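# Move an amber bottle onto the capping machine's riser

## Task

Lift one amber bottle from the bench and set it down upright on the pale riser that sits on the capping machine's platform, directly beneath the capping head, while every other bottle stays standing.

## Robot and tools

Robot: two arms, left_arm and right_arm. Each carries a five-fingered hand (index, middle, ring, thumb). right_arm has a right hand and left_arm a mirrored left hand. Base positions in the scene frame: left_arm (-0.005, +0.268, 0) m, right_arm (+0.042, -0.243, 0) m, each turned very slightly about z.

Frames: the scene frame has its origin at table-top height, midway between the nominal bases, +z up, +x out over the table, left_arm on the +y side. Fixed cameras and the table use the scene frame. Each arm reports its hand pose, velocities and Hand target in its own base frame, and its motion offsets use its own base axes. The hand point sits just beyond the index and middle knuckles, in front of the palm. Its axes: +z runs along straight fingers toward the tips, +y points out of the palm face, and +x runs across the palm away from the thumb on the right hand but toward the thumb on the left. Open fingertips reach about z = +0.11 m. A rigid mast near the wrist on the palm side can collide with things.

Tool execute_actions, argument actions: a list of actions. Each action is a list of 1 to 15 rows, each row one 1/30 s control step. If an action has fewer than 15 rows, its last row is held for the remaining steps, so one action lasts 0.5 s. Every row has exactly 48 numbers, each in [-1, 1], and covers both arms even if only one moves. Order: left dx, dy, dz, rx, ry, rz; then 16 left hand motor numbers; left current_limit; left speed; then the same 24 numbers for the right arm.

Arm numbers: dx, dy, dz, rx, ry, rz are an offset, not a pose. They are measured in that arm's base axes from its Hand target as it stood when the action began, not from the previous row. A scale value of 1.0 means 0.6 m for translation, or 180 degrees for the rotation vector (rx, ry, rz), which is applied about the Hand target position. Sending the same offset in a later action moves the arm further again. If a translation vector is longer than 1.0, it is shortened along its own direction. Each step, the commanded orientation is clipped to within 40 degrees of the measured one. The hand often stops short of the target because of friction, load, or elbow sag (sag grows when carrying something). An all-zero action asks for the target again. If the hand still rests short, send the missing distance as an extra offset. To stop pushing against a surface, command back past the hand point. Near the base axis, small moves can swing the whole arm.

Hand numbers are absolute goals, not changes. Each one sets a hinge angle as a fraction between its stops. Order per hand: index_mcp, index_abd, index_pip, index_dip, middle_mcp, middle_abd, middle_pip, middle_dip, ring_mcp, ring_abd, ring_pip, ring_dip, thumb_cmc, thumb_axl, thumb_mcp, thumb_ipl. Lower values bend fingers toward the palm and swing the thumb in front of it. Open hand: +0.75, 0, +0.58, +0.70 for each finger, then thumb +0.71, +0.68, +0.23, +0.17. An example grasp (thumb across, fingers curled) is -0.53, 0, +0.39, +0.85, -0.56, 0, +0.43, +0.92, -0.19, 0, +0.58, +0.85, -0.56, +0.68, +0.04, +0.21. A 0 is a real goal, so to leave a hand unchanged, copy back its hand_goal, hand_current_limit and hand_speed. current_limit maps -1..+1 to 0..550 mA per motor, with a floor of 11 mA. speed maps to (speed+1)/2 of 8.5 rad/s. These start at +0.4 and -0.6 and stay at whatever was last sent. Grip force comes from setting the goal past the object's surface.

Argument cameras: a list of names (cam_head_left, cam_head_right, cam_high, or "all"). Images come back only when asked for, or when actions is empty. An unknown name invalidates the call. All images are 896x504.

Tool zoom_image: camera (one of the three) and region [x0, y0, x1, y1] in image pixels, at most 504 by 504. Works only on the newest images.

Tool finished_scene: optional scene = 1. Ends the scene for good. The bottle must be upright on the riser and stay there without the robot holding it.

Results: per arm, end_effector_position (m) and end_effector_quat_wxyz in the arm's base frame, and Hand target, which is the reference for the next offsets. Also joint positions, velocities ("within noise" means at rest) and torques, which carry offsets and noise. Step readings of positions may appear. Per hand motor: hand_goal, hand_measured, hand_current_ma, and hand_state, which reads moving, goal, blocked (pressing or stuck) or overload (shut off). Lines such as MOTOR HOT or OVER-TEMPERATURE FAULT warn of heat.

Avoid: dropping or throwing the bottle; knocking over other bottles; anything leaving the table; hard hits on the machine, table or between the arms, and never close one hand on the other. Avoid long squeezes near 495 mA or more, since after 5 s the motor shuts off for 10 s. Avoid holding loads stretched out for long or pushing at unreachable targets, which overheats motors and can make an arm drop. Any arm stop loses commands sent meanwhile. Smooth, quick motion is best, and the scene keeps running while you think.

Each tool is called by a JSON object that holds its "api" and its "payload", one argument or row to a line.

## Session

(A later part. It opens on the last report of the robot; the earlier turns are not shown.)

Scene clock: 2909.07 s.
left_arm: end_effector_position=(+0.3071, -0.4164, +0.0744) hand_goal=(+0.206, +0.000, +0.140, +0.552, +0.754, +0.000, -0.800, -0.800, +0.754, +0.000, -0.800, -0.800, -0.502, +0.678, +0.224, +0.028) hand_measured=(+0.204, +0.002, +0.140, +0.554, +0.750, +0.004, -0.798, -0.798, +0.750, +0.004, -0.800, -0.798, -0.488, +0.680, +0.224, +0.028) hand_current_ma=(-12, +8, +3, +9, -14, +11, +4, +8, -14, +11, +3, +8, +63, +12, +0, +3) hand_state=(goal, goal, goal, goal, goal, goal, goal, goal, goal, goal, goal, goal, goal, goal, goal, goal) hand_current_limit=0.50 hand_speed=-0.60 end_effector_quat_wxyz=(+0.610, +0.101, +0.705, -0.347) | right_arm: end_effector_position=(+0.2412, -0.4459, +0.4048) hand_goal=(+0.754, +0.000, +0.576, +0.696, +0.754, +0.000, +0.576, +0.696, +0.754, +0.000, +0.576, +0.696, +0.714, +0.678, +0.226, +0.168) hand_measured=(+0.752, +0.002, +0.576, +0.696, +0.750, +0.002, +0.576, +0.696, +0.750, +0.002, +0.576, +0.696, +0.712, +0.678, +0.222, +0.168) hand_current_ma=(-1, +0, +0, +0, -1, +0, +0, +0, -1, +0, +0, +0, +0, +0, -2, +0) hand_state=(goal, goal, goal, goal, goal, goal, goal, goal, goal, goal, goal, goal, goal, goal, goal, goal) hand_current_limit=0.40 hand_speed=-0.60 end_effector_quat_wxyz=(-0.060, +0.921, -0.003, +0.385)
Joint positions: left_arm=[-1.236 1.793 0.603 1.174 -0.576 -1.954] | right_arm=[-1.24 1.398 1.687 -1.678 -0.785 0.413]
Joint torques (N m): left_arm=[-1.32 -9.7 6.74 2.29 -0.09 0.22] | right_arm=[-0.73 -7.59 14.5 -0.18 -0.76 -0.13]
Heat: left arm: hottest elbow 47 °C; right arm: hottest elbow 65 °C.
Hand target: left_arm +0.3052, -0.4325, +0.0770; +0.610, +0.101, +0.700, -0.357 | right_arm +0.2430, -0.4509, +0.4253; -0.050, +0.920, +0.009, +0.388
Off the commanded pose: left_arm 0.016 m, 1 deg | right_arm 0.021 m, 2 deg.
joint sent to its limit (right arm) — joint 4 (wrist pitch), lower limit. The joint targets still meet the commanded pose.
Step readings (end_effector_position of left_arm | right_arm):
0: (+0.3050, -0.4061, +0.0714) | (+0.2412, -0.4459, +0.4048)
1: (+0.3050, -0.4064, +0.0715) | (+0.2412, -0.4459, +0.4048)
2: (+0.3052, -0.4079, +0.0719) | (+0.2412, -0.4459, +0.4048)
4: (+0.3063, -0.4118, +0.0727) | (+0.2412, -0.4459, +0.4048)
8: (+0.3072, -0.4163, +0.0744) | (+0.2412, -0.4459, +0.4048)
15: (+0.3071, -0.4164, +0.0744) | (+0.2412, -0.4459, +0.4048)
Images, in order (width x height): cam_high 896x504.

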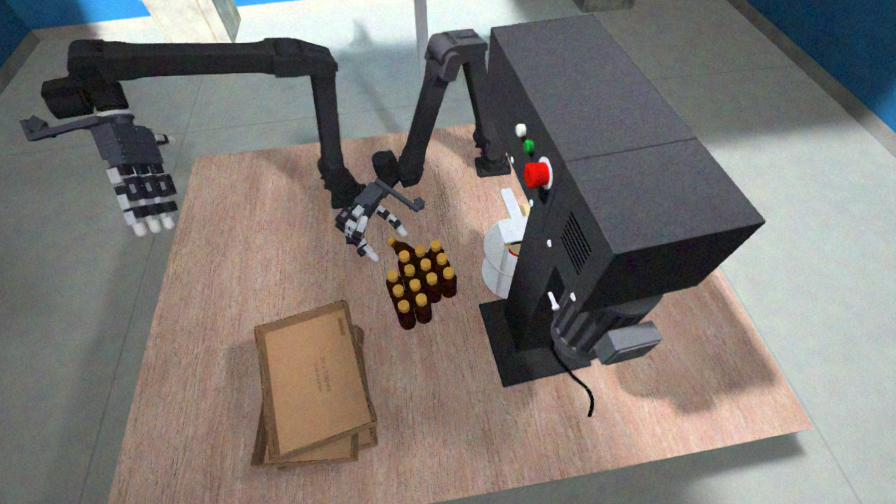

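{"api": "execute_actions", "payload": {
  "actions": [
    [[-0.025,0.018,0,0,0,0,0.2055,0,0.139,0.551,0.754,0,-0.8,-0.8,0.754,0,-0.8,-0.8,-0.503,0.678,0.2247,0.027,0.5,-0.6,0,0,0,0,0,0,0.754,0,0.576,0.696,0.754,0,0.576,0.696,0.754,0,0.576,0.696,0.714,0.678,0.226,0.168,0.4,-0.6]]
  ],
  "cameras": ["cam_high"]
}}

{"api": "zoom_image", "payload": {
  "camera": "cam_high",
  "region": [340, 200, 440, 300]
}}

Scene clock: 2936.20 s.
left_arm: end_effector_position=(+0.2948, -0.4210, +0.0743) hand_goal=(+0.206, +0.000, +0.140, +0.552, +0.754, +0.000, -0.800, -0.800, +0.754, +0.000, -0.800, -0.800, -0.502, +0.678, +0.224, +0.028) hand_measured=(+0.204, +0.002, +0.140, +0.554, +0.750, +0.004, -0.798, -0.798, +0.750, +0.004, -0.800, -0.798, -0.488, +0.680, +0.224, +0.028) hand_current_ma=(-10, +8, +3, +9, -13, +11, +4, +8, -13, +11, +3, +8, +63, +12, +0, +3) hand_state=(goal, goal, goal, goal, goal, goal, goal, goal, goal, goal, goal, goal, goal, goal, goal, goal) hand_current_limit=0.50 hand_speed=-0.60 end_effector_quat_wxyz=(+0.609, +0.103, +0.704, -0.349) | right_arm: end_effector_position=(+0.2412, -0.4459, +0.4048) hand_goal=(+0.754, +0.000, +0.576, +0.696, +0.754, +0.000, +0.576, +0.696, +0.754, +0.000, +0.576, +0.696, +0.714, +0.678, +0.226, +0.168) hand_measured=(+0.752, +0.002, +0.576, +0.696, +0.750, +0.002, +0.576, +0.696, +0.750, +0.002, +0.576, +0.696, +0.712, +0.678, +0.222, +0.168) hand_current_ma=(-1, +0, +0, +0, -1, +0, +0, +0, -1, +0, +0, +0, +0, +0, -2, +0) hand_state=(goal, goal, goal, goal, goal, goal, goal, goal, goal, goal, goal, goal, goal, goal, goal, goal) hand_current_limit=0.40 hand_speed=-0.60 end_effector_quat_wxyz=(-0.060, +0.921, -0.003, +0.385)
Joint positions: left_arm=[-1.268 1.793 0.602 1.174 -0.602 -1.954] | right_arm=[-1.24 1.398 1.687 -1.678 -0.785 0.413]
Joint torques (N m): left_arm=[-0.85 -11.11 3.75 3.15 -0.13 0.23] | right_arm=[-0.79 -7.47 14.52 -0.17 -0.76 -0.13]
Heat: left arm: hottest elbow 48 °C; right arm: hottest elbow 65 °C.
Hand target: left_arm +0.2903, -0.4217, +0.0771; +0.610, +0.101, +0.700, -0.357 | right_arm +0.2430, -0.4509, +0.4253; -0.050, +0.920, +0.009, +0.388
Off the commanded pose: left_arm 0.005 m, 1 deg | right_arm 0.021 m, 2 deg.
joint sent to its limit (right arm) — joint 4 (wrist pitch), lower limit. The joint targets still meet the commanded pose.
Step readings (end_effector_position of left_arm | right_arm):
0: (+0.3071, -0.4164, +0.0744) | (+0.2412, -0.4459, +0.4048)
1: (+0.3064, -0.4156, +0.0745) | (+0.2412, -0.4459, +0.4048)
2: (+0.3052, -0.4145, +0.0745) | (+0.2412, -0.4459, +0.4048)
4: (+0.3016, -0.4162, +0.0743) | (+0.2412, -0.4459, +0.4048)
8: (+0.2956, -0.4205, +0.0743) | (+0.2412, -0.4459, +0.4048)
15: (+0.2948, -0.4210, +0.0743) | (+0.2412, -0.4459, +0.4048)
Images, in order (width x height): cam_high 896x504.

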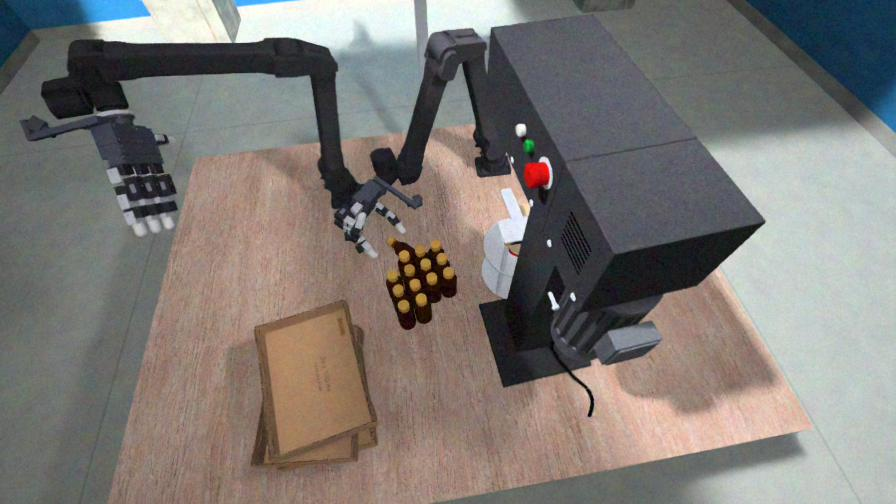

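Scaled by 5.040 from the camera's 896x504 image, which has a finer 1280x720 frame.

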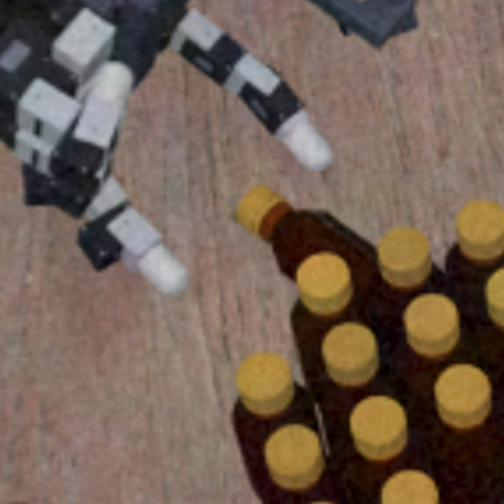

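{"api": "execute_actions", "payload": {
  "actions": [
    [[-0.004,0.022,0,0,0,0,0.2055,0,0.139,0.551,0.754,0,-0.8,-0.8,0.754,0,-0.8,-0.8,-0.503,0.678,0.2247,0.027,0.5,-0.6,0,0,0,0,0,0,0.754,0,0.576,0.696,0.754,0,0.576,0.696,0.754,0,0.576,0.696,0.714,0.678,0.226,0.168,0.4,-0.6]]
  ],
  "cameras": ["cam_high"]
}}

{"api": "zoom_image", "payload": {
  "camera": "cam_high",
  "region": [340, 200, 440, 300]
}}

Scene clock: 2954.00 s.
left_arm: end_effector_position=(+0.2902, -0.4070, +0.0688) hand_goal=(+0.206, +0.000, +0.140, +0.552, +0.754, +0.000, -0.800, -0.800, +0.754, +0.000, -0.800, -0.800, -0.502, +0.678, +0.224, +0.028) hand_measured=(+0.204, +0.002, +0.140, +0.554, +0.750, +0.004, -0.798, -0.798, +0.750, +0.004, -0.800, -0.798, -0.488, +0.680, +0.224, +0.028) hand_current_ma=(-9, +8, +3, +9, -13, +11, +4, +8, -13, +11, +3, +8, +63, +12, +0, +3) hand_state=(goal, goal, goal, goal, goal, goal, goal, goal, goal, goal, goal, goal, goal, goal, goal, goal) hand_current_limit=0.50 hand_speed=-0.60 end_effector_quat_wxyz=(+0.606, +0.108, +0.709, -0.344) | right_arm: end_effector_position=(+0.2412, -0.4459, +0.4048) hand_goal=(+0.754, +0.000, +0.576, +0.696, +0.754, +0.000, +0.576, +0.696, +0.754, +0.000, +0.576, +0.696, +0.714, +0.678, +0.226, +0.168) hand_measured=(+0.752, +0.002, +0.576, +0.696, +0.750, +0.002, +0.576, +0.696, +0.750, +0.002, +0.576, +0.696, +0.712, +0.678, +0.222, +0.168) hand_current_ma=(-1, +0, +0, +0, -1, +0, +0, +0, -1, +0, +0, +0, +0, +0, -2, +0) hand_state=(goal, goal, goal, goal, goal, goal, goal, goal, goal, goal, goal, goal, goal, goal, goal, goal) hand_current_limit=0.40 hand_speed=-0.60 end_effector_quat_wxyz=(-0.060, +0.921, -0.003, +0.385)
Joint positions: left_arm=[-1.268 1.783 0.563 1.186 -0.6 -1.954] | right_arm=[-1.24 1.398 1.687 -1.678 -0.785 0.413]
Joint torques (N m): left_arm=[-0.73 -11.16 3.64 3.44 -0.07 0.22] | right_arm=[-0.79 -7.53 14.49 -0.17 -0.76 -0.13]
Heat: left arm: hottest elbow 47 °C; right arm: hottest elbow 65 °C.
Hand target: left_arm +0.2878, -0.4085, +0.0771; +0.610, +0.101, +0.700, -0.357 | right_arm +0.2430, -0.4509, +0.4253; -0.050, +0.920, +0.009, +0.388
Off the commanded pose: left_arm 0.009 m, 2 deg | right_arm 0.021 m, 2 deg.
joint sent to its limit (right arm) — joint 4 (wrist pitch), lower limit. The joint targets still meet the commanded pose.
Step readings (end_effector_position of left_arm | right_arm):
0: (+0.2948, -0.4210, +0.0743) | (+0.2412, -0.4459, +0.4048)
1: (+0.2943, -0.4199, +0.0738) | (+0.2412, -0.4459, +0.4048)
2: (+0.2933, -0.4172, +0.0733) | (+0.2412, -0.4459, +0.4048)
4: (+0.2914, -0.4109, +0.0710) | (+0.2412, -0.4459, +0.4048)
8: (+0.2901, -0.4069, +0.0686) | (+0.2412, -0.4459, +0.4048)
15: (+0.2901, -0.4070, +0.0688) | (+0.2412, -0.4459, +0.4048)
Images, in order (width x height): cam_high 896x504.

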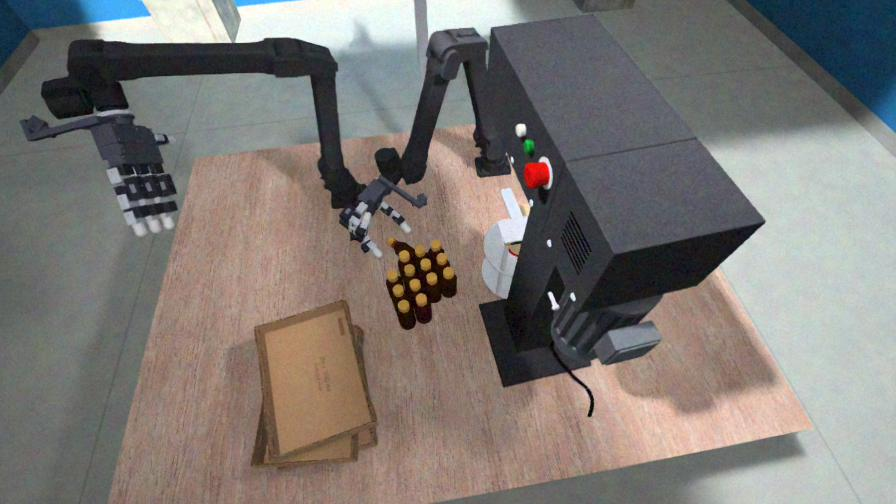

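Scaled by 5.040 from the camera's 896x504 image, which has a finer 1280x720 frame.

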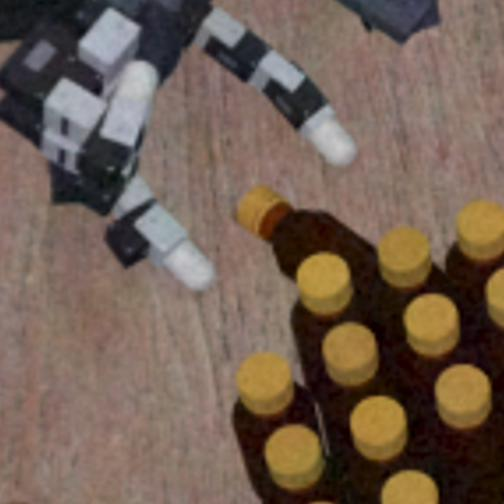

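{"api": "execute_actions", "payload": {
  "actions": [
    [[0,0,0.01,0,0,0,0.2055,0,0.139,0.551,0.754,0,-0.8,-0.8,0.754,0,-0.8,-0.8,-0.503,0.678,0.2247,0.027,0.5,-0.6,0,0,0,0,0,0,0.754,0,0.576,0.696,0.754,0,0.576,0.696,0.754,0,0.576,0.696,0.714,0.678,0.226,0.168,0.4,-0.6]]
  ],
  "cameras": ["cam_high"]
}}

{"api": "zoom_image", "payload": {
  "camera": "cam_high",
  "region": [340, 200, 440, 300]
}}

Scene clock: 2966.47 s.
left_arm: end_effector_position=(+0.2906, -0.4083, +0.0804) hand_goal=(+0.206, +0.000, +0.140, +0.552, +0.754, +0.000, -0.800, -0.800, +0.754, +0.000, -0.800, -0.800, -0.502, +0.678, +0.224, +0.028) hand_measured=(+0.204, +0.002, +0.140, +0.554, +0.750, +0.004, -0.798, -0.798, +0.750, +0.004, -0.800, -0.798, -0.488, +0.680, +0.224, +0.028) hand_current_ma=(-9, +8, +3, +9, -13, +11, +4, +8, -13, +11, +3, +8, +63, +12, +0, +3) hand_state=(goal, goal, goal, goal, goal, goal, goal, goal, goal, goal, goal, goal, goal, goal, goal, goal) hand_current_limit=0.50 hand_speed=-0.60 end_effector_quat_wxyz=(+0.610, +0.102, +0.702, -0.352) | right_arm: end_effector_position=(+0.2412, -0.4459, +0.4048) hand_goal=(+0.754, +0.000, +0.576, +0.696, +0.754, +0.000, +0.576, +0.696, +0.754, +0.000, +0.576, +0.696, +0.714, +0.678, +0.226, +0.168) hand_measured=(+0.752, +0.002, +0.576, +0.696, +0.750, +0.002, +0.576, +0.696, +0.750, +0.002, +0.576, +0.696, +0.712, +0.678, +0.222, +0.168) hand_current_ma=(-1, +0, +0, +0, -1, +0, +0, +0, -1, +0, +0, +0, +0, +0, -2, +0) hand_state=(goal, goal, goal, goal, goal, goal, goal, goal, goal, goal, goal, goal, goal, goal, goal, goal) hand_current_limit=0.40 hand_speed=-0.60 end_effector_quat_wxyz=(-0.060, +0.921, -0.003, +0.385)
Joint positions: left_arm=[-1.268 1.757 0.563 1.186 -0.6 -1.954] | right_arm=[-1.24 1.398 1.687 -1.678 -0.785 0.413]
Joint torques (N m): left_arm=[-0.67 -10.81 3.88 2.51 -0.04 0.23] | right_arm=[-0.79 -7.53 14.5 -0.17 -0.76 -0.14]
Heat: left arm: hottest elbow 46 °C; right arm: hottest elbow 65 °C.
Hand target: left_arm +0.2878, -0.4085, +0.0830; +0.610, +0.101, +0.700, -0.357 | right_arm +0.2430, -0.4509, +0.4253; -0.050, +0.920, +0.009, +0.388
Off the commanded pose: left_arm 0.004 m, 1 deg | right_arm 0.021 m, 2 deg.
joint sent to its limit (right arm) — joint 4 (wrist pitch), lower limit. The joint targets still meet the commanded pose.
Step readings (end_effector_position of left_arm | right_arm):
0: (+0.2902, -0.4070, +0.0688) | (+0.2412, -0.4459, +0.4048)
1: (+0.2902, -0.4070, +0.0693) | (+0.2412, -0.4459, +0.4048)
2: (+0.2902, -0.4072, +0.0705) | (+0.2412, -0.4459, +0.4048)
4: (+0.2904, -0.4077, +0.0744) | (+0.2412, -0.4459, +0.4048)
8: (+0.2906, -0.4083, +0.0802) | (+0.2412, -0.4459, +0.4048)
15: (+0.2906, -0.4083, +0.0804) | (+0.2412, -0.4459, +0.4048)
Images, in order (width x height): cam_high 896x504.

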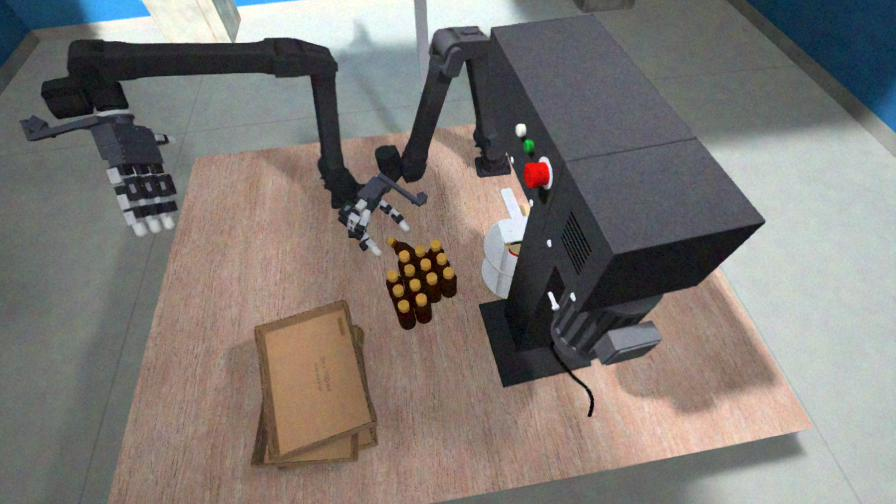

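Scaled by 5.040 from the camera's 896x504 image, which has a finer 1280x720 frame.

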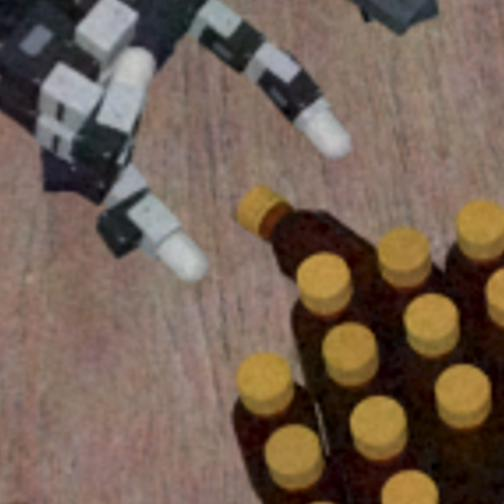

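{"api": "execute_actions", "payload": {
  "actions": [
    [[0,0,-0.009,0,0,0,0.2055,0,0.139,0.551,0.754,0,-0.8,-0.8,0.754,0,-0.8,-0.8,-0.503,0.678,0.2247,0.027,0.5,-0.6,0,0,0,0,0,0,0.754,0,0.576,0.696,0.754,0,0.576,0.696,0.754,0,0.576,0.696,0.714,0.678,0.226,0.168,0.4,-0.6]]
  ],
  "cameras": ["cam_high"]
}}

{"api": "zoom_image", "payload": {
  "camera": "cam_high",
  "region": [340, 200, 440, 300]
}}

Scene clock: 2978.27 s.
left_arm: end_effector_position=(+0.2906, -0.4083, +0.0804) hand_goal=(+0.206, +0.000, +0.140, +0.552, +0.754, +0.000, -0.800, -0.800, +0.754, +0.000, -0.800, -0.800, -0.502, +0.678, +0.224, +0.028) hand_measured=(+0.204, +0.002, +0.140, +0.554, +0.750, +0.004, -0.798, -0.798, +0.750, +0.004, -0.800, -0.798, -0.488, +0.680, +0.224, +0.028) hand_current_ma=(-9, +8, +3, +9, -13, +11, +4, +8, -13, +11, +3, +8, +63, +12, +0, +3) hand_state=(goal, goal, goal, goal, goal, goal, goal, goal, goal, goal, goal, goal, goal, goal, goal, goal) hand_current_limit=0.50 hand_speed=-0.60 end_effector_quat_wxyz=(+0.610, +0.102, +0.702, -0.352) | right_arm: end_effector_position=(+0.2412, -0.4459, +0.4048) hand_goal=(+0.754, +0.000, +0.576, +0.696, +0.754, +0.000, +0.576, +0.696, +0.754, +0.000, +0.576, +0.696, +0.714, +0.678, +0.226, +0.168) hand_measured=(+0.752, +0.002, +0.576, +0.696, +0.750, +0.002, +0.576, +0.696, +0.750, +0.002, +0.576, +0.696, +0.712, +0.678, +0.222, +0.168) hand_current_ma=(-1, +0, +0, +0, -1, +0, +0, +0, -1, +0, +0, +0, +0, +0, -2, +0) hand_state=(goal, goal, goal, goal, goal, goal, goal, goal, goal, goal, goal, goal, goal, goal, goal, goal) hand_current_limit=0.40 hand_speed=-0.60 end_effector_quat_wxyz=(-0.060, +0.921, -0.003, +0.385)
Joint positions: left_arm=[-1.268 1.757 0.563 1.186 -0.6 -1.954] | right_arm=[-1.24 1.398 1.687 -1.678 -0.785 0.413]
Joint torques (N m): left_arm=[-0.73 -9.41 3.84 3.33 -0.04 0.23] | right_arm=[-0.73 -7.59 14.52 -0.16 -0.76 -0.13]
Heat: left arm: hottest elbow 46 °C; right arm: hottest elbow 65 °C.
Hand target: left_arm +0.2878, -0.4085, +0.0776; +0.610, +0.101, +0.700, -0.357 | right_arm +0.2430, -0.4509, +0.4253; -0.050, +0.920, +0.009, +0.388
Off the commanded pose: left_arm 0.004 m, 1 deg | right_arm 0.021 m, 2 deg.
joint sent to its limit (right arm) — joint 4 (wrist pitch), lower limit. The joint targets still meet the commanded pose.
Step readings (end_effector_position of left_arm | right_arm):
0: (+0.2906, -0.4083, +0.0804) | (+0.2412, -0.4459, +0.4048)
1: (+0.2906, -0.4083, +0.0804) | (+0.2412, -0.4459, +0.4048)
2: (+0.2906, -0.4083, +0.0804) | (+0.2412, -0.4459, +0.4048)
4: (+0.2906, -0.4083, +0.0804) | (+0.2412, -0.4459, +0.4048)
8: (+0.2906, -0.4083, +0.0804) | (+0.2412, -0.4459, +0.4048)
15: (+0.2906, -0.4083, +0.0804) | (+0.2412, -0.4459, +0.4048)
Images, in order (width x height): cam_high 896x504.

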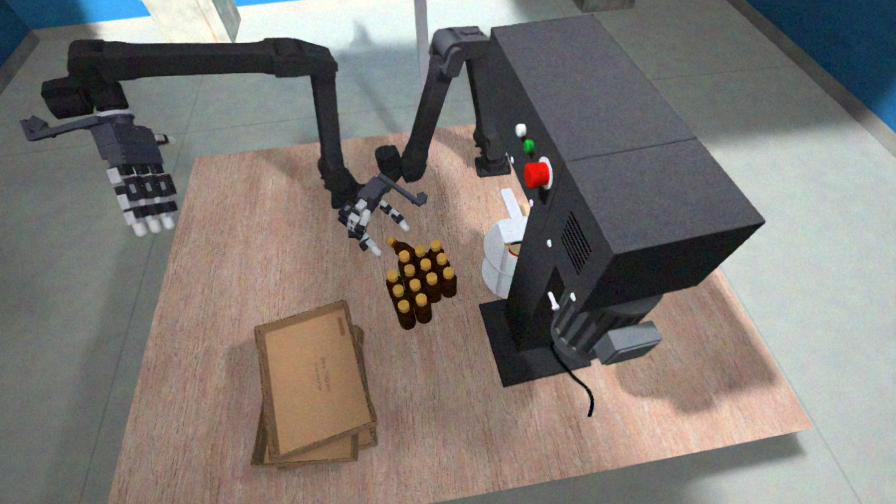

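Scaled by 5.040 from the camera's 896x504 image, which has a finer 1280x720 frame.

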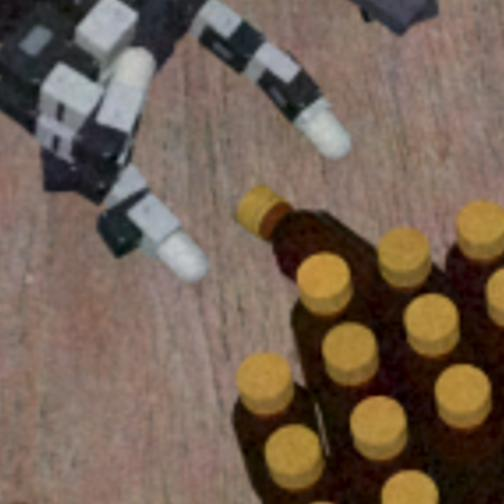

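{"api": "execute_actions", "payload": {
  "actions": [
    [[0.004,0.005,-0.006,0,0,0,0.2055,0,0.139,0.551,0.754,0,-0.8,-0.8,0.754,0,-0.8,-0.8,-0.503,0.678,0.2247,0.027,0.5,-0.6,0,0,0,0,0,0,0.754,0,0.576,0.696,0.754,0,0.576,0.696,0.754,0,0.576,0.696,0.714,0.678,0.226,0.168,0.4,-0.6]]
  ],
  "cameras": ["cam_high"]
}}

{"api": "zoom_image", "payload": {
  "camera": "cam_high",
  "region": [340, 200, 440, 300]
}}

Scene clock: 2988.43 s.
left_arm: end_effector_position=(+0.2904, -0.4097, +0.0800) hand_goal=(+0.206, +0.000, +0.140, +0.552, +0.754, +0.000, -0.800, -0.800, +0.754, +0.000, -0.800, -0.800, -0.502, +0.678, +0.224, +0.028) hand_measured=(+0.204, +0.002, +0.140, +0.554, +0.750, +0.004, -0.798, -0.798, +0.750, +0.004, -0.800, -0.798, -0.488, +0.680, +0.224, +0.028) hand_current_ma=(-9, +8, +3, +9, -13, +11, +4, +8, -13, +11, +3, +8, +63, +12, +0, +3) hand_state=(goal, goal, goal, goal, goal, goal, goal, goal, goal, goal, goal, goal, goal, goal, goal, goal) hand_current_limit=0.50 hand_speed=-0.60 end_effector_quat_wxyz=(+0.611, +0.102, +0.700, -0.356) | right_arm: end_effector_position=(+0.2412, -0.4459, +0.4048) hand_goal=(+0.754, +0.000, +0.576, +0.696, +0.754, +0.000, +0.576, +0.696, +0.754, +0.000, +0.576, +0.696, +0.714, +0.678, +0.226, +0.168) hand_measured=(+0.752, +0.002, +0.576, +0.696, +0.750, +0.002, +0.576, +0.696, +0.750, +0.002, +0.576, +0.696, +0.712, +0.678, +0.222, +0.168) hand_current_ma=(-1, +0, +0, +0, -1, +0, +0, +0, -1, +0, +0, +0, +0, +0, -2, +0) hand_state=(goal, goal, goal, goal, goal, goal, goal, goal, goal, goal, goal, goal, goal, goal, goal, goal) hand_current_limit=0.40 hand_speed=-0.60 end_effector_quat_wxyz=(-0.060, +0.921, -0.003, +0.385)
Joint positions: left_arm=[-1.268 1.763 0.563 1.199 -0.595 -1.954] | right_arm=[-1.24 1.398 1.687 -1.678 -0.785 0.413]
Joint torques (N m): left_arm=[-0.03 -9.05 3.36 3.47 0.07 0.22] | right_arm=[-0.79 -7.53 14.52 -0.16 -0.76 -0.13]
Heat: left arm: hottest elbow 46 °C; right arm: hottest elbow 65 °C.
Hand target: left_arm +0.2902, -0.4054, +0.0741; +0.610, +0.101, +0.700, -0.357 | right_arm +0.2430, -0.4509, +0.4253; -0.050, +0.920, +0.009, +0.388
Off the commanded pose: left_arm 0.007 m, 0 deg | right_arm 0.021 m, 2 deg.
joint sent to its limit (right arm) — joint 4 (wrist pitch), lower limit. The joint targets still meet the commanded pose.
Step readings (end_effector_position of left_arm | right_arm):
0: (+0.2906, -0.4083, +0.0804) | (+0.2412, -0.4459, +0.4048)
1: (+0.2905, -0.4088, +0.0806) | (+0.2412, -0.4459, +0.4048)
2: (+0.2905, -0.4093, +0.0808) | (+0.2412, -0.4459, +0.4048)
4: (+0.2904, -0.4097, +0.0807) | (+0.2412, -0.4459, +0.4048)
8: (+0.2904, -0.4097, +0.0800) | (+0.2412, -0.4459, +0.4048)
15: (+0.2904, -0.4097, +0.0800) | (+0.2412, -0.4459, +0.4048)
Images, in order (width x height): cam_high 896x504.

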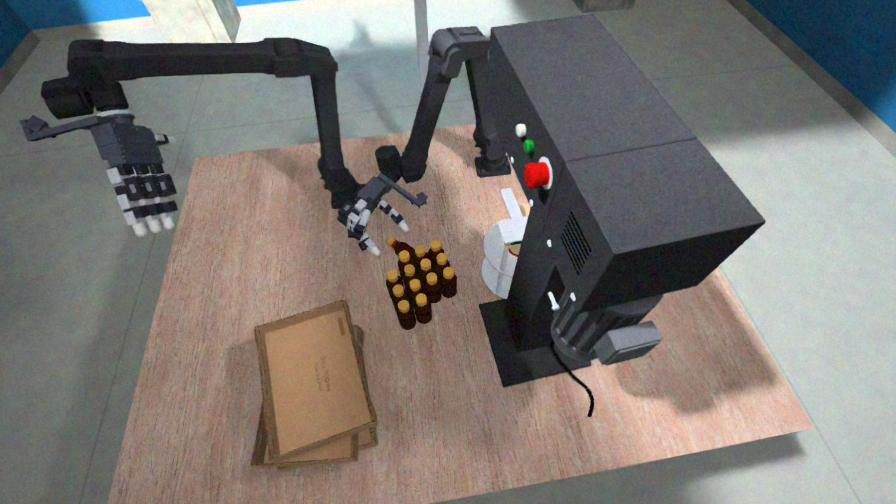

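Scaled by 5.040 from the camera's 896x504 image, which has a finer 1280x720 frame.

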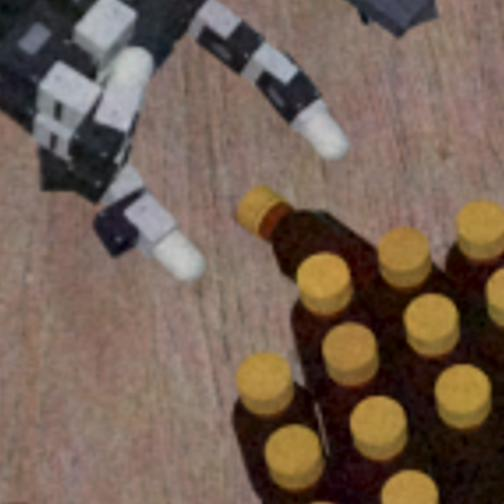

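{"api": "execute_actions", "payload": {
  "actions": [
    [[0.003,0.005,-0.006,0,0,0,0.2055,0,0.139,0.551,0.754,0,-0.8,-0.8,0.754,0,-0.8,-0.8,-0.503,0.678,0.2247,0.027,0.5,-0.6,0,0,0,0,0,0,0.754,0,0.576,0.696,0.754,0,0.576,0.696,0.754,0,0.576,0.696,0.714,0.678,0.226,0.168,0.4,-0.6]]
  ],
  "cameras": ["cam_high"]
}}

{"api": "zoom_image", "payload": {
  "camera": "cam_high",
  "region": [340, 200, 440, 300]
}}

Scene clock: 3002.70 s.
left_arm: end_effector_position=(+0.2889, -0.4074, +0.0745) hand_goal=(+0.206, +0.000, +0.140, +0.552, +0.754, +0.000, -0.800, -0.800, +0.754, +0.000, -0.800, -0.800, -0.502, +0.678, +0.224, +0.028) hand_measured=(+0.204, +0.002, +0.140, +0.554, +0.750, +0.004, -0.798, -0.798, +0.750, +0.004, -0.800, -0.798, -0.488, +0.680, +0.224, +0.028) hand_current_ma=(-9, +8, +3, +9, -13, +11, +4, +8, -13, +11, +3, +8, +63, +12, +0, +3) hand_state=(goal, goal, goal, goal, goal, goal, goal, goal, goal, goal, goal, goal, goal, goal, goal, goal) hand_current_limit=0.50 hand_speed=-0.60 end_effector_quat_wxyz=(+0.609, +0.106, +0.701, -0.357) | right_arm: end_effector_position=(+0.2412, -0.4459, +0.4048) hand_goal=(+0.754, +0.000, +0.576, +0.696, +0.754, +0.000, +0.576, +0.696, +0.754, +0.000, +0.576, +0.696, +0.714, +0.678, +0.226, +0.168) hand_measured=(+0.752, +0.002, +0.576, +0.696, +0.750, +0.002, +0.576, +0.696, +0.750, +0.002, +0.576, +0.696, +0.712, +0.678, +0.222, +0.168) hand_current_ma=(-1, +0, +0, +0, -1, +0, +0, +0, -1, +0, +0, +0, +0, +0, -2, +0) hand_state=(goal, goal, goal, goal, goal, goal, goal, goal, goal, goal, goal, goal, goal, goal, goal, goal) hand_current_limit=0.40 hand_speed=-0.60 end_effector_quat_wxyz=(-0.060, +0.921, -0.003, +0.385)
Joint positions: left_arm=[-1.268 1.775 0.553 1.216 -0.588 -1.954] | right_arm=[-1.24 1.398 1.687 -1.678 -0.785 0.413]
Joint torques (N m): left_arm=[0.44 -9.17 3.43 3.48 0.07 0.22] | right_arm=[-0.73 -7.53 14.52 -0.17 -0.76 -0.13]
Heat: left arm: hottest elbow 45 °C; right arm: hottest elbow 65 °C.
Hand target: left_arm +0.2920, -0.4023, +0.0703; +0.610, +0.101, +0.701, -0.356 | right_arm +0.2430, -0.4509, +0.4253; -0.050, +0.920, +0.009, +0.388
Off the commanded pose: left_arm 0.007 m, 1 deg | right_arm 0.021 m, 2 deg.
joint sent to its limit (right arm) — joint 4 (wrist pitch), lower limit. The joint targets still meet the commanded pose.
Step readings (end_effector_position of left_arm | right_arm):
0: (+0.2904, -0.4097, +0.0800) | (+0.2412, -0.4459, +0.4048)
1: (+0.2901, -0.4099, +0.0798) | (+0.2412, -0.4459, +0.4048)
2: (+0.2898, -0.4098, +0.0796) | (+0.2412, -0.4459, +0.4048)
4: (+0.2894, -0.4088, +0.0779) | (+0.2412, -0.4459, +0.4048)
8: (+0.2889, -0.4074, +0.0746) | (+0.2412, -0.4459, +0.4048)
15: (+0.2889, -0.4074, +0.0745) | (+0.2412, -0.4459, +0.4048)
Images, in order (width x height): cam_high 896x504.

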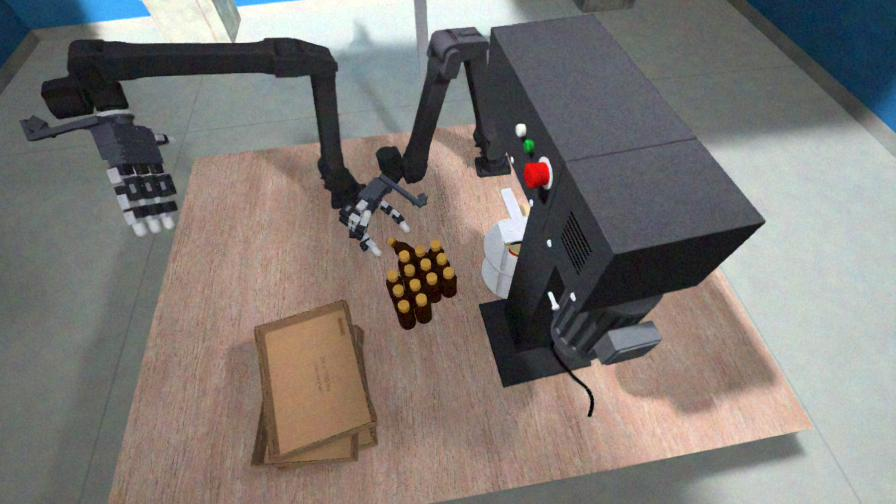

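Scaled by 5.040 from the camera's 896x504 image, which has a finer 1280x720 frame.

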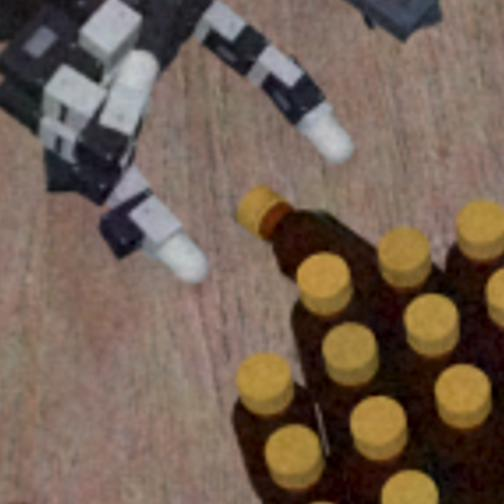

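{"api": "execute_actions", "payload": {
  "actions": [
    [[0,0,0,0,0,0,-0.05,0,0.139,0.551,0.754,0,-0.8,-0.8,0.754,0,-0.8,-0.8,-0.503,0.678,0.02,0.027,0.5,-0.82,0,0,0,0,0,0,0.754,0,0.576,0.696,0.754,0,0.576,0.696,0.754,0,0.576,0.696,0.714,0.678,0.226,0.168,0.4,-0.6]],
    [[0,0,0,0,0,0,-0.2,0,0.139,0.551,0.754,0,-0.8,-0.8,0.754,0,-0.8,-0.8,-0.503,0.678,-0.1,0.027,0.5,-0.85,0,0,0,0,0,0,0.754,0,0.576,0.696,0.754,0,0.576,0.696,0.754,0,0.576,0.696,0.714,0.678,0.226,0.168,0.4,-0.6]],
    [[0,0,0,0,0,0,-0.315,0,0.139,0.551,0.754,0,-0.8,-0.8,0.754,0,-0.8,-0.8,-0.503,0.678,-0.18,0.027,0.7,-0.85,0,0,0,0,0,0,0.754,0,0.576,0.696,0.754,0,0.576,0.696,0.754,0,0.576,0.696,0.714,0.678,0.226,0.168,0.4,-0.6]]
  ],
  "cameras": ["all"]
}}

{"api": "zoom_image", "payload": {
  "camera": "cam_high",
  "region": [340, 200, 440, 300]
}}

{"api": "zoom_image", "payload": {
  "camera": "cam_head_left",
  "region": [400, 240, 500, 340]
}}

Scene clock: 3028.20 s.
left_arm: end_effector_position=(+0.2887, -0.4082, +0.0745) hand_goal=(-0.314, +0.000, +0.140, +0.552, +0.754, +0.000, -0.800, -0.800, +0.754, +0.000, -0.800, -0.800, -0.502, +0.678, -0.180, +0.028) hand_measured=(-0.076, +0.004, +0.174, +0.566, +0.750, +0.004, -0.798, -0.798, +0.750, +0.004, -0.800, -0.798, -0.488, +0.680, -0.038, +0.048) hand_current_ma=(+468, +12, +154, +57, -13, +11, +4, +8, -13, +11, +3, +8, +62, +12, +468, +118) hand_state=(blocked, goal, blocked, goal, goal, goal, goal, goal, goal, goal, goal, goal, goal, goal, blocked, blocked) hand_current_limit=0.70 hand_speed=-0.85 end_effector_quat_wxyz=(+0.608, +0.107, +0.701, -0.358) | right_arm: end_effector_position=(+0.2412, -0.4459, +0.4048) hand_goal=(+0.754, +0.000, +0.576, +0.696, +0.754, +0.000, +0.576, +0.696, +0.754, +0.000, +0.576, +0.696, +0.714, +0.678, +0.226, +0.168) hand_measured=(+0.752, +0.002, +0.576, +0.696, +0.750, +0.002, +0.576, +0.696, +0.750, +0.002, +0.576, +0.696, +0.712, +0.678, +0.222, +0.168) hand_current_ma=(-1, +0, +0, +0, -1, +0, +0, +0, -1, +0, +0, +0, +0, +0, -2, +0) hand_state=(goal, goal, goal, goal, goal, goal, goal, goal, goal, goal, goal, goal, goal, goal, goal, goal) hand_current_limit=0.40 hand_speed=-0.60 end_effector_quat_wxyz=(-0.060, +0.921, -0.003, +0.385)
Joint positions: left_arm=[-1.268 1.775 0.553 1.216 -0.584 -1.954] | right_arm=[-1.24 1.398 1.687 -1.678 -0.785 0.413]
Joint torques (N m): left_arm=[0.44 -9.23 3.44 3.45 -0.08 0.23] | right_arm=[-0.79 -7.53 14.52 -0.17 -0.76 -0.13]
Heat: left arm: hottest elbow 45 °C; right arm: hottest elbow 65 °C.
Hand target: left_arm +0.2920, -0.4024, +0.0703; +0.610, +0.101, +0.701, -0.357 | right_arm +0.2430, -0.4509, +0.4253; -0.050, +0.920, +0.009, +0.388
Off the commanded pose: left_arm 0.008 m, 1 deg | right_arm 0.021 m, 2 deg.
joint sent to its limit (right arm) — joint 4 (wrist pitch), lower limit. The joint targets still meet the commanded pose.
Step readings (end_effector_position of left_arm | right_arm):
0: (+0.2889, -0.4074, +0.0745) | (+0.2412, -0.4459, +0.4048)
1: (+0.2889, -0.4075, +0.0745) | (+0.2412, -0.4459, +0.4048)
2: (+0.2889, -0.4075, +0.0745) | (+0.2412, -0.4459, +0.4048)
4: (+0.2889, -0.4075, +0.0745) | (+0.2412, -0.4459, +0.4048)
8: (+0.2889, -0.4075, +0.0745) | (+0.2412, -0.4459, +0.4048)
15: (+0.2889, -0.4076, +0.0745) | (+0.2412, -0.4459, +0.4048)
16: (+0.2889, -0.4076, +0.0745) | (+0.2412, -0.4459, +0.4048)
17: (+0.2889, -0.4076, +0.0745) | (+0.2412, -0.4459, +0.4048)
19: (+0.2889, -0.4076, +0.0745) | (+0.2412, -0.4459, +0.4048)
23: (+0.2888, -0.4078, +0.0745) | (+0.2412, -0.4459, +0.4048)
30: (+0.2888, -0.4080, +0.0745) | (+0.2412, -0.4459, +0.4048)
31: (+0.2888, -0.4080, +0.0745) | (+0.2412, -0.4459, +0.4048)
32: (+0.2888, -0.4080, +0.0745) | (+0.2412, -0.4459, +0.4048)
34: (+0.2887, -0.4081, +0.0745) | (+0.2412, -0.4459, +0.4048)
38: (+0.2887, -0.4082, +0.0745) | (+0.2412, -0.4459, +0.4048)
45: (+0.2887, -0.4082, +0.0745) | (+0.2412, -0.4459, +0.4048)

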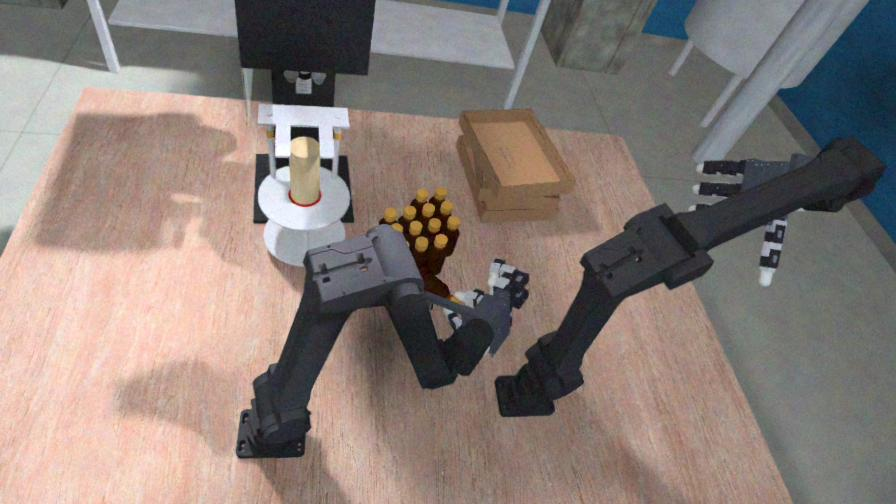

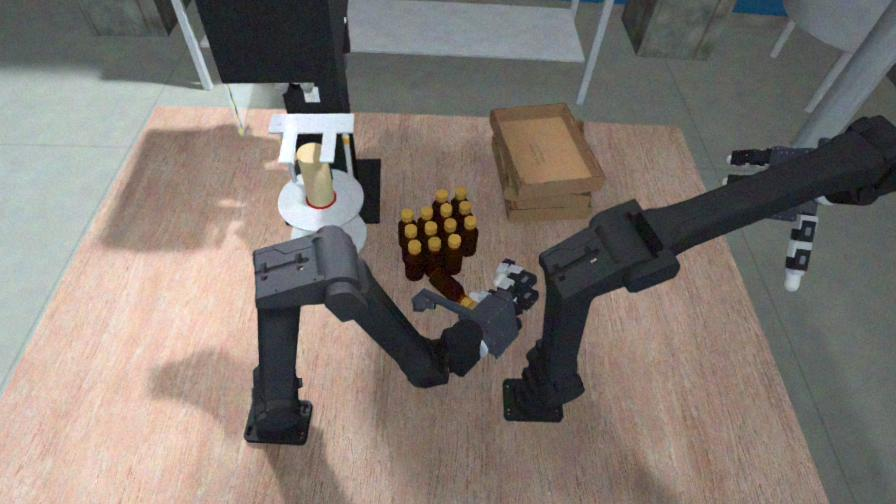

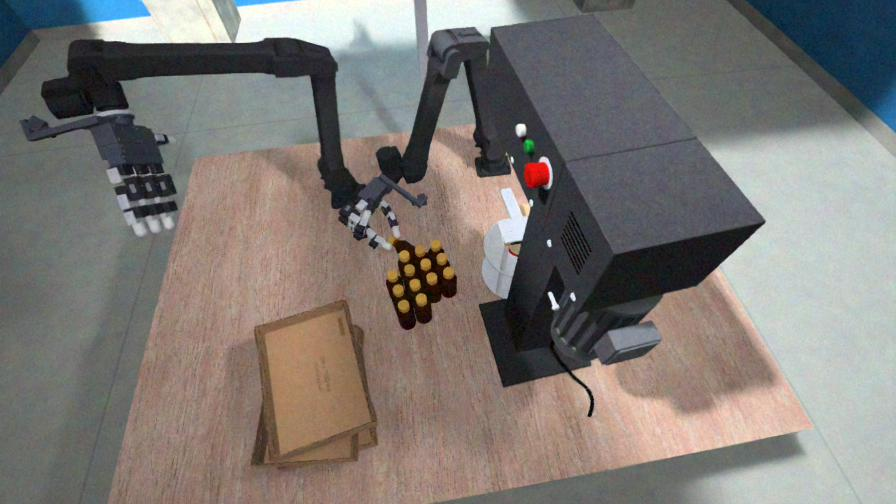

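Scaled by 5.040 from the camera's 896x504 image, which has a finer 1280x720 frame.

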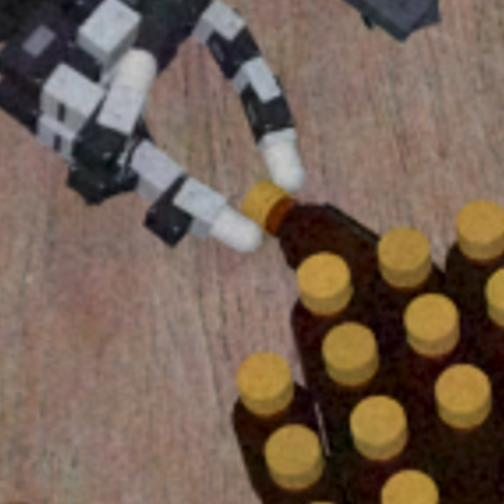

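Scaled by 5.040 from the camera's 896x504 image, which has a finer 1280x720 frame.

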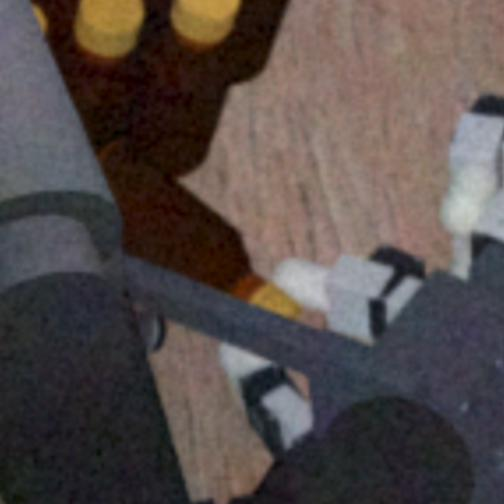

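{"api": "execute_actions", "payload": {
  "actions": [
    [[-0.0104,-0.013,0.002,0,0,0,-0.315,0,0.139,0.551,0.754,0,-0.8,-0.8,0.754,0,-0.8,-0.8,-0.503,0.678,-0.18,0.027,0.75,-0.85,0,0,0,0,0,0,0.754,0,0.576,0.696,0.754,0,0.576,0.696,0.754,0,0.576,0.696,0.714,0.678,0.226,0.168,0.4,-0.6]],
    [[-0.0083,-0.0104,0.002,0,0,0,-0.315,0,0.139,0.551,0.754,0,-0.8,-0.8,0.754,0,-0.8,-0.8,-0.503,0.678,-0.18,0.027,0.75,-0.85,0,0,0,0,0,0,0.754,0,0.576,0.696,0.754,0,0.576,0.696,0.754,0,0.576,0.696,0.714,0.678,0.226,0.168,0.4,-0.6]],
    [[-0.0083,-0.0104,0.002,0,0,0,-0.315,0,0.139,0.551,0.754,0,-0.8,-0.8,0.754,0,-0.8,-0.8,-0.503,0.678,-0.18,0.027,0.75,-0.85,0,0,0,0,0,0,0.754,0,0.576,0.696,0.754,0,0.576,0.696,0.754,0,0.576,0.696,0.714,0.678,0.226,0.168,0.4,-0.6]]
  ],
  "cameras": ["cam_high"]
}}

{"api": "zoom_image", "payload": {
  "camera": "cam_high",
  "region": [340, 200, 440, 300]
}}

Scene clock: 3058.57 s.
left_arm: end_effector_position=(+0.2792, -0.4070, +0.0737) hand_goal=(-0.314, +0.000, +0.140, +0.552, +0.754, +0.000, -0.800, -0.800, +0.754, +0.000, -0.800, -0.800, -0.502, +0.678, -0.180, +0.028) hand_measured=(-0.076, -0.004, +0.192, +0.576, +0.750, +0.004, -0.798, -0.798, +0.750, +0.004, -0.800, -0.798, -0.488, +0.682, -0.058, +0.050) hand_current_ma=(+481, -12, +231, +104, -12, +11, +4, +8, -12, +11, +3, +8, +58, +16, +481, +132) hand_state=(blocked, goal, blocked, blocked, goal, goal, goal, goal, goal, goal, goal, goal, goal, goal, blocked, blocked) hand_current_limit=0.75 hand_speed=-0.85 end_effector_quat_wxyz=(+0.612, +0.099, +0.702, -0.350) | right_arm: end_effector_position=(+0.2412, -0.4459, +0.4048) hand_goal=(+0.754, +0.000, +0.576, +0.696, +0.754, +0.000, +0.576, +0.696, +0.754, +0.000, +0.576, +0.696, +0.714, +0.678, +0.226, +0.168) hand_measured=(+0.752, +0.002, +0.576, +0.696, +0.750, +0.002, +0.576, +0.696, +0.750, +0.002, +0.576, +0.696, +0.712, +0.678, +0.222, +0.168) hand_current_ma=(-1, +0, +0, +0, -1, +0, +0, +0, -1, +0, +0, +0, +0, +0, -2, +0) hand_state=(goal, goal, goal, goal, goal, goal, goal, goal, goal, goal, goal, goal, goal, goal, goal, goal) hand_current_limit=0.40 hand_speed=-0.60 end_effector_quat_wxyz=(-0.060, +0.921, -0.003, +0.385)
Joint positions: left_arm=[-1.299 1.778 0.554 1.216 -0.641 -1.955] | right_arm=[-1.24 1.398 1.687 -1.678 -0.785 0.413]
Joint torques (N m): left_arm=[-1.49 -9.05 6.37 1.87 -0.08 0.24] | right_arm=[-0.73 -7.53 14.5 -0.17 -0.76 -0.13]
Heat: left arm: hottest elbow 44 °C; right arm: hottest elbow 65 °C.
Hand target: left_arm +0.2758, -0.4228, +0.0741; +0.610, +0.101, +0.700, -0.357 | right_arm +0.2430, -0.4509, +0.4253; -0.050, +0.920, +0.009, +0.388
Off the commanded pose: left_arm 0.016 m, 1 deg | right_arm 0.021 m, 2 deg.
joint sent to its limit (right arm) — joint 4 (wrist pitch), lower limit. The joint targets still meet the commanded pose.
Step readings (end_effector_position of left_arm | right_arm):
0: (+0.2887, -0.4082, +0.0745) | (+0.2412, -0.4459, +0.4048)
1: (+0.2889, -0.4073, +0.0745) | (+0.2412, -0.4459, +0.4048)
2: (+0.2889, -0.4065, +0.0745) | (+0.2412, -0.4459, +0.4048)
4: (+0.2887, -0.4061, +0.0743) | (+0.2412, -0.4459, +0.4048)
8: (+0.2887, -0.4061, +0.0743) | (+0.2412, -0.4459, +0.4048)
15: (+0.2887, -0.4061, +0.0743) | (+0.2412, -0.4459, +0.4048)
16: (+0.2884, -0.4054, +0.0743) | (+0.2412, -0.4459, +0.4048)
17: (+0.2871, -0.4052, +0.0743) | (+0.2412, -0.4459, +0.4048)
19: (+0.2857, -0.4051, +0.0742) | (+0.2412, -0.4459, +0.4048)
23: (+0.2845, -0.4057, +0.0738) | (+0.2412, -0.4459, +0.4048)
30: (+0.2845, -0.4057, +0.0738) | (+0.2412, -0.4459, +0.4048)
31: (+0.2843, -0.4053, +0.0740) | (+0.2412, -0.4459, +0.4048)
32: (+0.2836, -0.4050, +0.0740) | (+0.2412, -0.4459, +0.4048)
34: (+0.2815, -0.4057, +0.0737) | (+0.2412, -0.4459, +0.4048)
38: (+0.2792, -0.4070, +0.0737) | (+0.2412, -0.4459, +0.4048)
45: (+0.2792, -0.4070, +0.0737) | (+0.2412, -0.4459, +0.4048)
Images, in order (width x height): cam_high 896x504.

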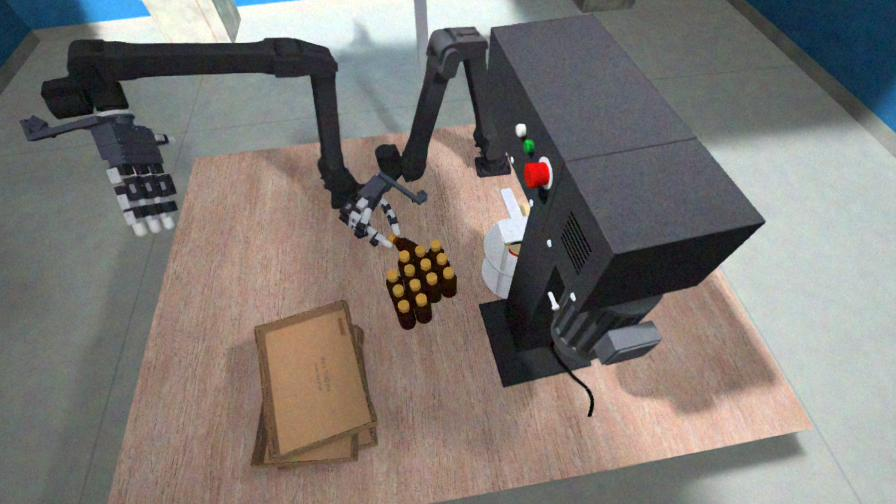

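Scaled by 5.040 from the camera's 896x504 image, which has a finer 1280x720 frame.

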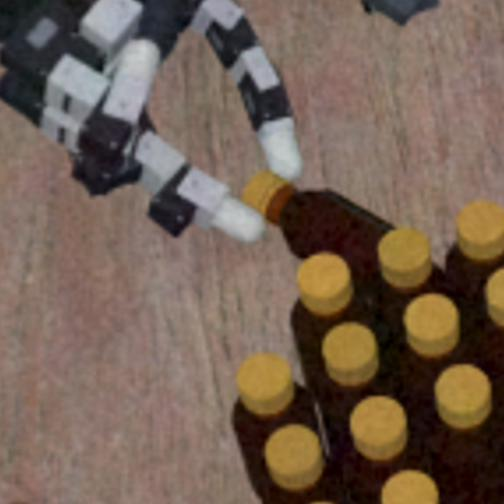

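{"api": "execute_actions", "payload": {
  "actions": [
    [[0,-0.0134,0.002,0,0,0,-0.315,0,0.139,0.551,0.754,0,-0.8,-0.8,0.754,0,-0.8,-0.8,-0.503,0.678,-0.18,0.027,0.75,-0.85,0,0,0,0,0,0,0.754,0,0.576,0.696,0.754,0,0.576,0.696,0.754,0,0.576,0.696,0.714,0.678,0.226,0.168,0.4,-0.6]],
    [[0,-0.0134,0.002,0,0,0,-0.315,0,0.139,0.551,0.754,0,-0.8,-0.8,0.754,0,-0.8,-0.8,-0.503,0.678,-0.18,0.027,0.75,-0.85,0,0,0,0,0,0,0.754,0,0.576,0.696,0.754,0,0.576,0.696,0.754,0,0.576,0.696,0.714,0.678,0.226,0.168,0.4,-0.6]]
  ],
  "cameras": ["cam_high"]
}}

{"api": "zoom_image", "payload": {
  "camera": "cam_high",
  "region": [340, 200, 440, 300]
}}

Scene clock: 3079.90 s.
left_arm: end_effector_position=(+0.2796, -0.4200, +0.0739) hand_goal=(-0.314, +0.000, +0.140, +0.552, +0.754, +0.000, -0.800, -0.800, +0.754, +0.000, -0.800, -0.800, -0.502, +0.678, -0.180, +0.028) hand_measured=(-0.076, -0.004, +0.194, +0.578, +0.750, +0.004, -0.798, -0.798, +0.750, +0.004, -0.800, -0.798, -0.488, +0.682, -0.066, +0.050) hand_current_ma=(+481, -13, +244, +114, -12, +11, +4, +8, -12, +11, +3, +8, +58, +19, +481, +132) hand_state=(blocked, goal, blocked, blocked, goal, goal, goal, goal, goal, goal, goal, goal, goal, goal, blocked, blocked) hand_current_limit=0.75 hand_speed=-0.85 end_effector_quat_wxyz=(+0.612, +0.098, +0.704, -0.347) | right_arm: end_effector_position=(+0.2412, -0.4459, +0.4048) hand_goal=(+0.754, +0.000, +0.576, +0.696, +0.754, +0.000, +0.576, +0.696, +0.754, +0.000, +0.576, +0.696, +0.714, +0.678, +0.226, +0.168) hand_measured=(+0.752, +0.002, +0.576, +0.696, +0.750, +0.002, +0.576, +0.696, +0.750, +0.002, +0.576, +0.696, +0.712, +0.678, +0.222, +0.168) hand_current_ma=(-1, +0, +0, +0, -1, +0, +0, +0, -1, +0, +0, +0, +0, +0, -2, +0) hand_state=(goal, goal, goal, goal, goal, goal, goal, goal, goal, goal, goal, goal, goal, goal, goal, goal) hand_current_limit=0.40 hand_speed=-0.60 end_effector_quat_wxyz=(-0.060, +0.921, -0.003, +0.385)
Joint positions: left_arm=[-1.308 1.792 0.593 1.187 -0.654 -1.955] | right_arm=[-1.24 1.398 1.687 -1.678 -0.785 0.413]
Joint torques (N m): left_arm=[-1.55 -9.52 6.94 1.83 0.04 0.24] | right_arm=[-0.73 -7.53 14.52 -0.17 -0.76 -0.13]
Heat: left arm: hottest elbow 45 °C; right arm: hottest elbow 65 °C.
Hand target: left_arm +0.2759, -0.4388, +0.0764; +0.610, +0.101, +0.700, -0.357 | right_arm +0.2430, -0.4509, +0.4253; -0.050, +0.920, +0.009, +0.388
Off the commanded pose: left_arm 0.019 m, 1 deg | right_arm 0.021 m, 2 deg.
joint sent to its limit (right arm) — joint 4 (wrist pitch), lower limit. The joint targets still meet the commanded pose.
Step readings (end_effector_position of left_arm | right_arm):
0: (+0.2792, -0.4070, +0.0737) | (+0.2412, -0.4459, +0.4048)
1: (+0.2793, -0.4071, +0.0736) | (+0.2412, -0.4459, +0.4048)
2: (+0.2796, -0.4077, +0.0735) | (+0.2412, -0.4459, +0.4048)
4: (+0.2801, -0.4102, +0.0738) | (+0.2412, -0.4459, +0.4048)
8: (+0.2801, -0.4124, +0.0736) | (+0.2412, -0.4459, +0.4048)
15: (+0.2801, -0.4124, +0.0736) | (+0.2412, -0.4459, +0.4048)
16: (+0.2802, -0.4126, +0.0737) | (+0.2412, -0.4459, +0.4048)
17: (+0.2804, -0.4135, +0.0737) | (+0.2412, -0.4459, +0.4048)
19: (+0.2806, -0.4166, +0.0738) | (+0.2412, -0.4459, +0.4048)
23: (+0.2798, -0.4199, +0.0739) | (+0.2412, -0.4459, +0.4048)
30: (+0.2796, -0.4200, +0.0739) | (+0.2412, -0.4459, +0.4048)
Images, in order (width x height): cam_high 896x504.

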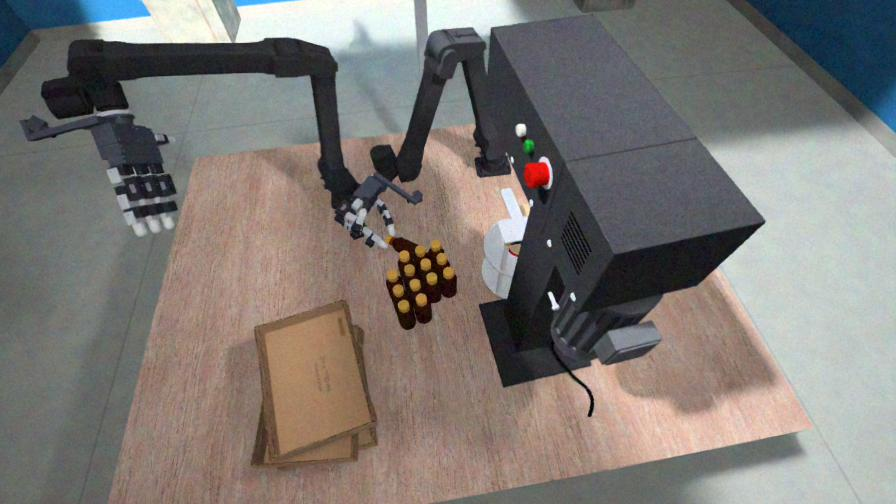

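Scaled by 5.040 from the camera's 896x504 image, which has a finer 1280x720 frame.

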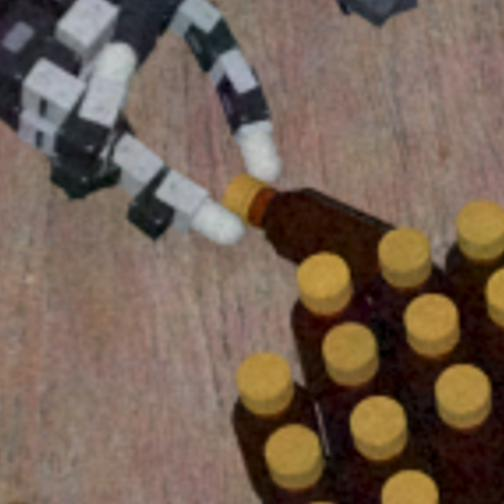

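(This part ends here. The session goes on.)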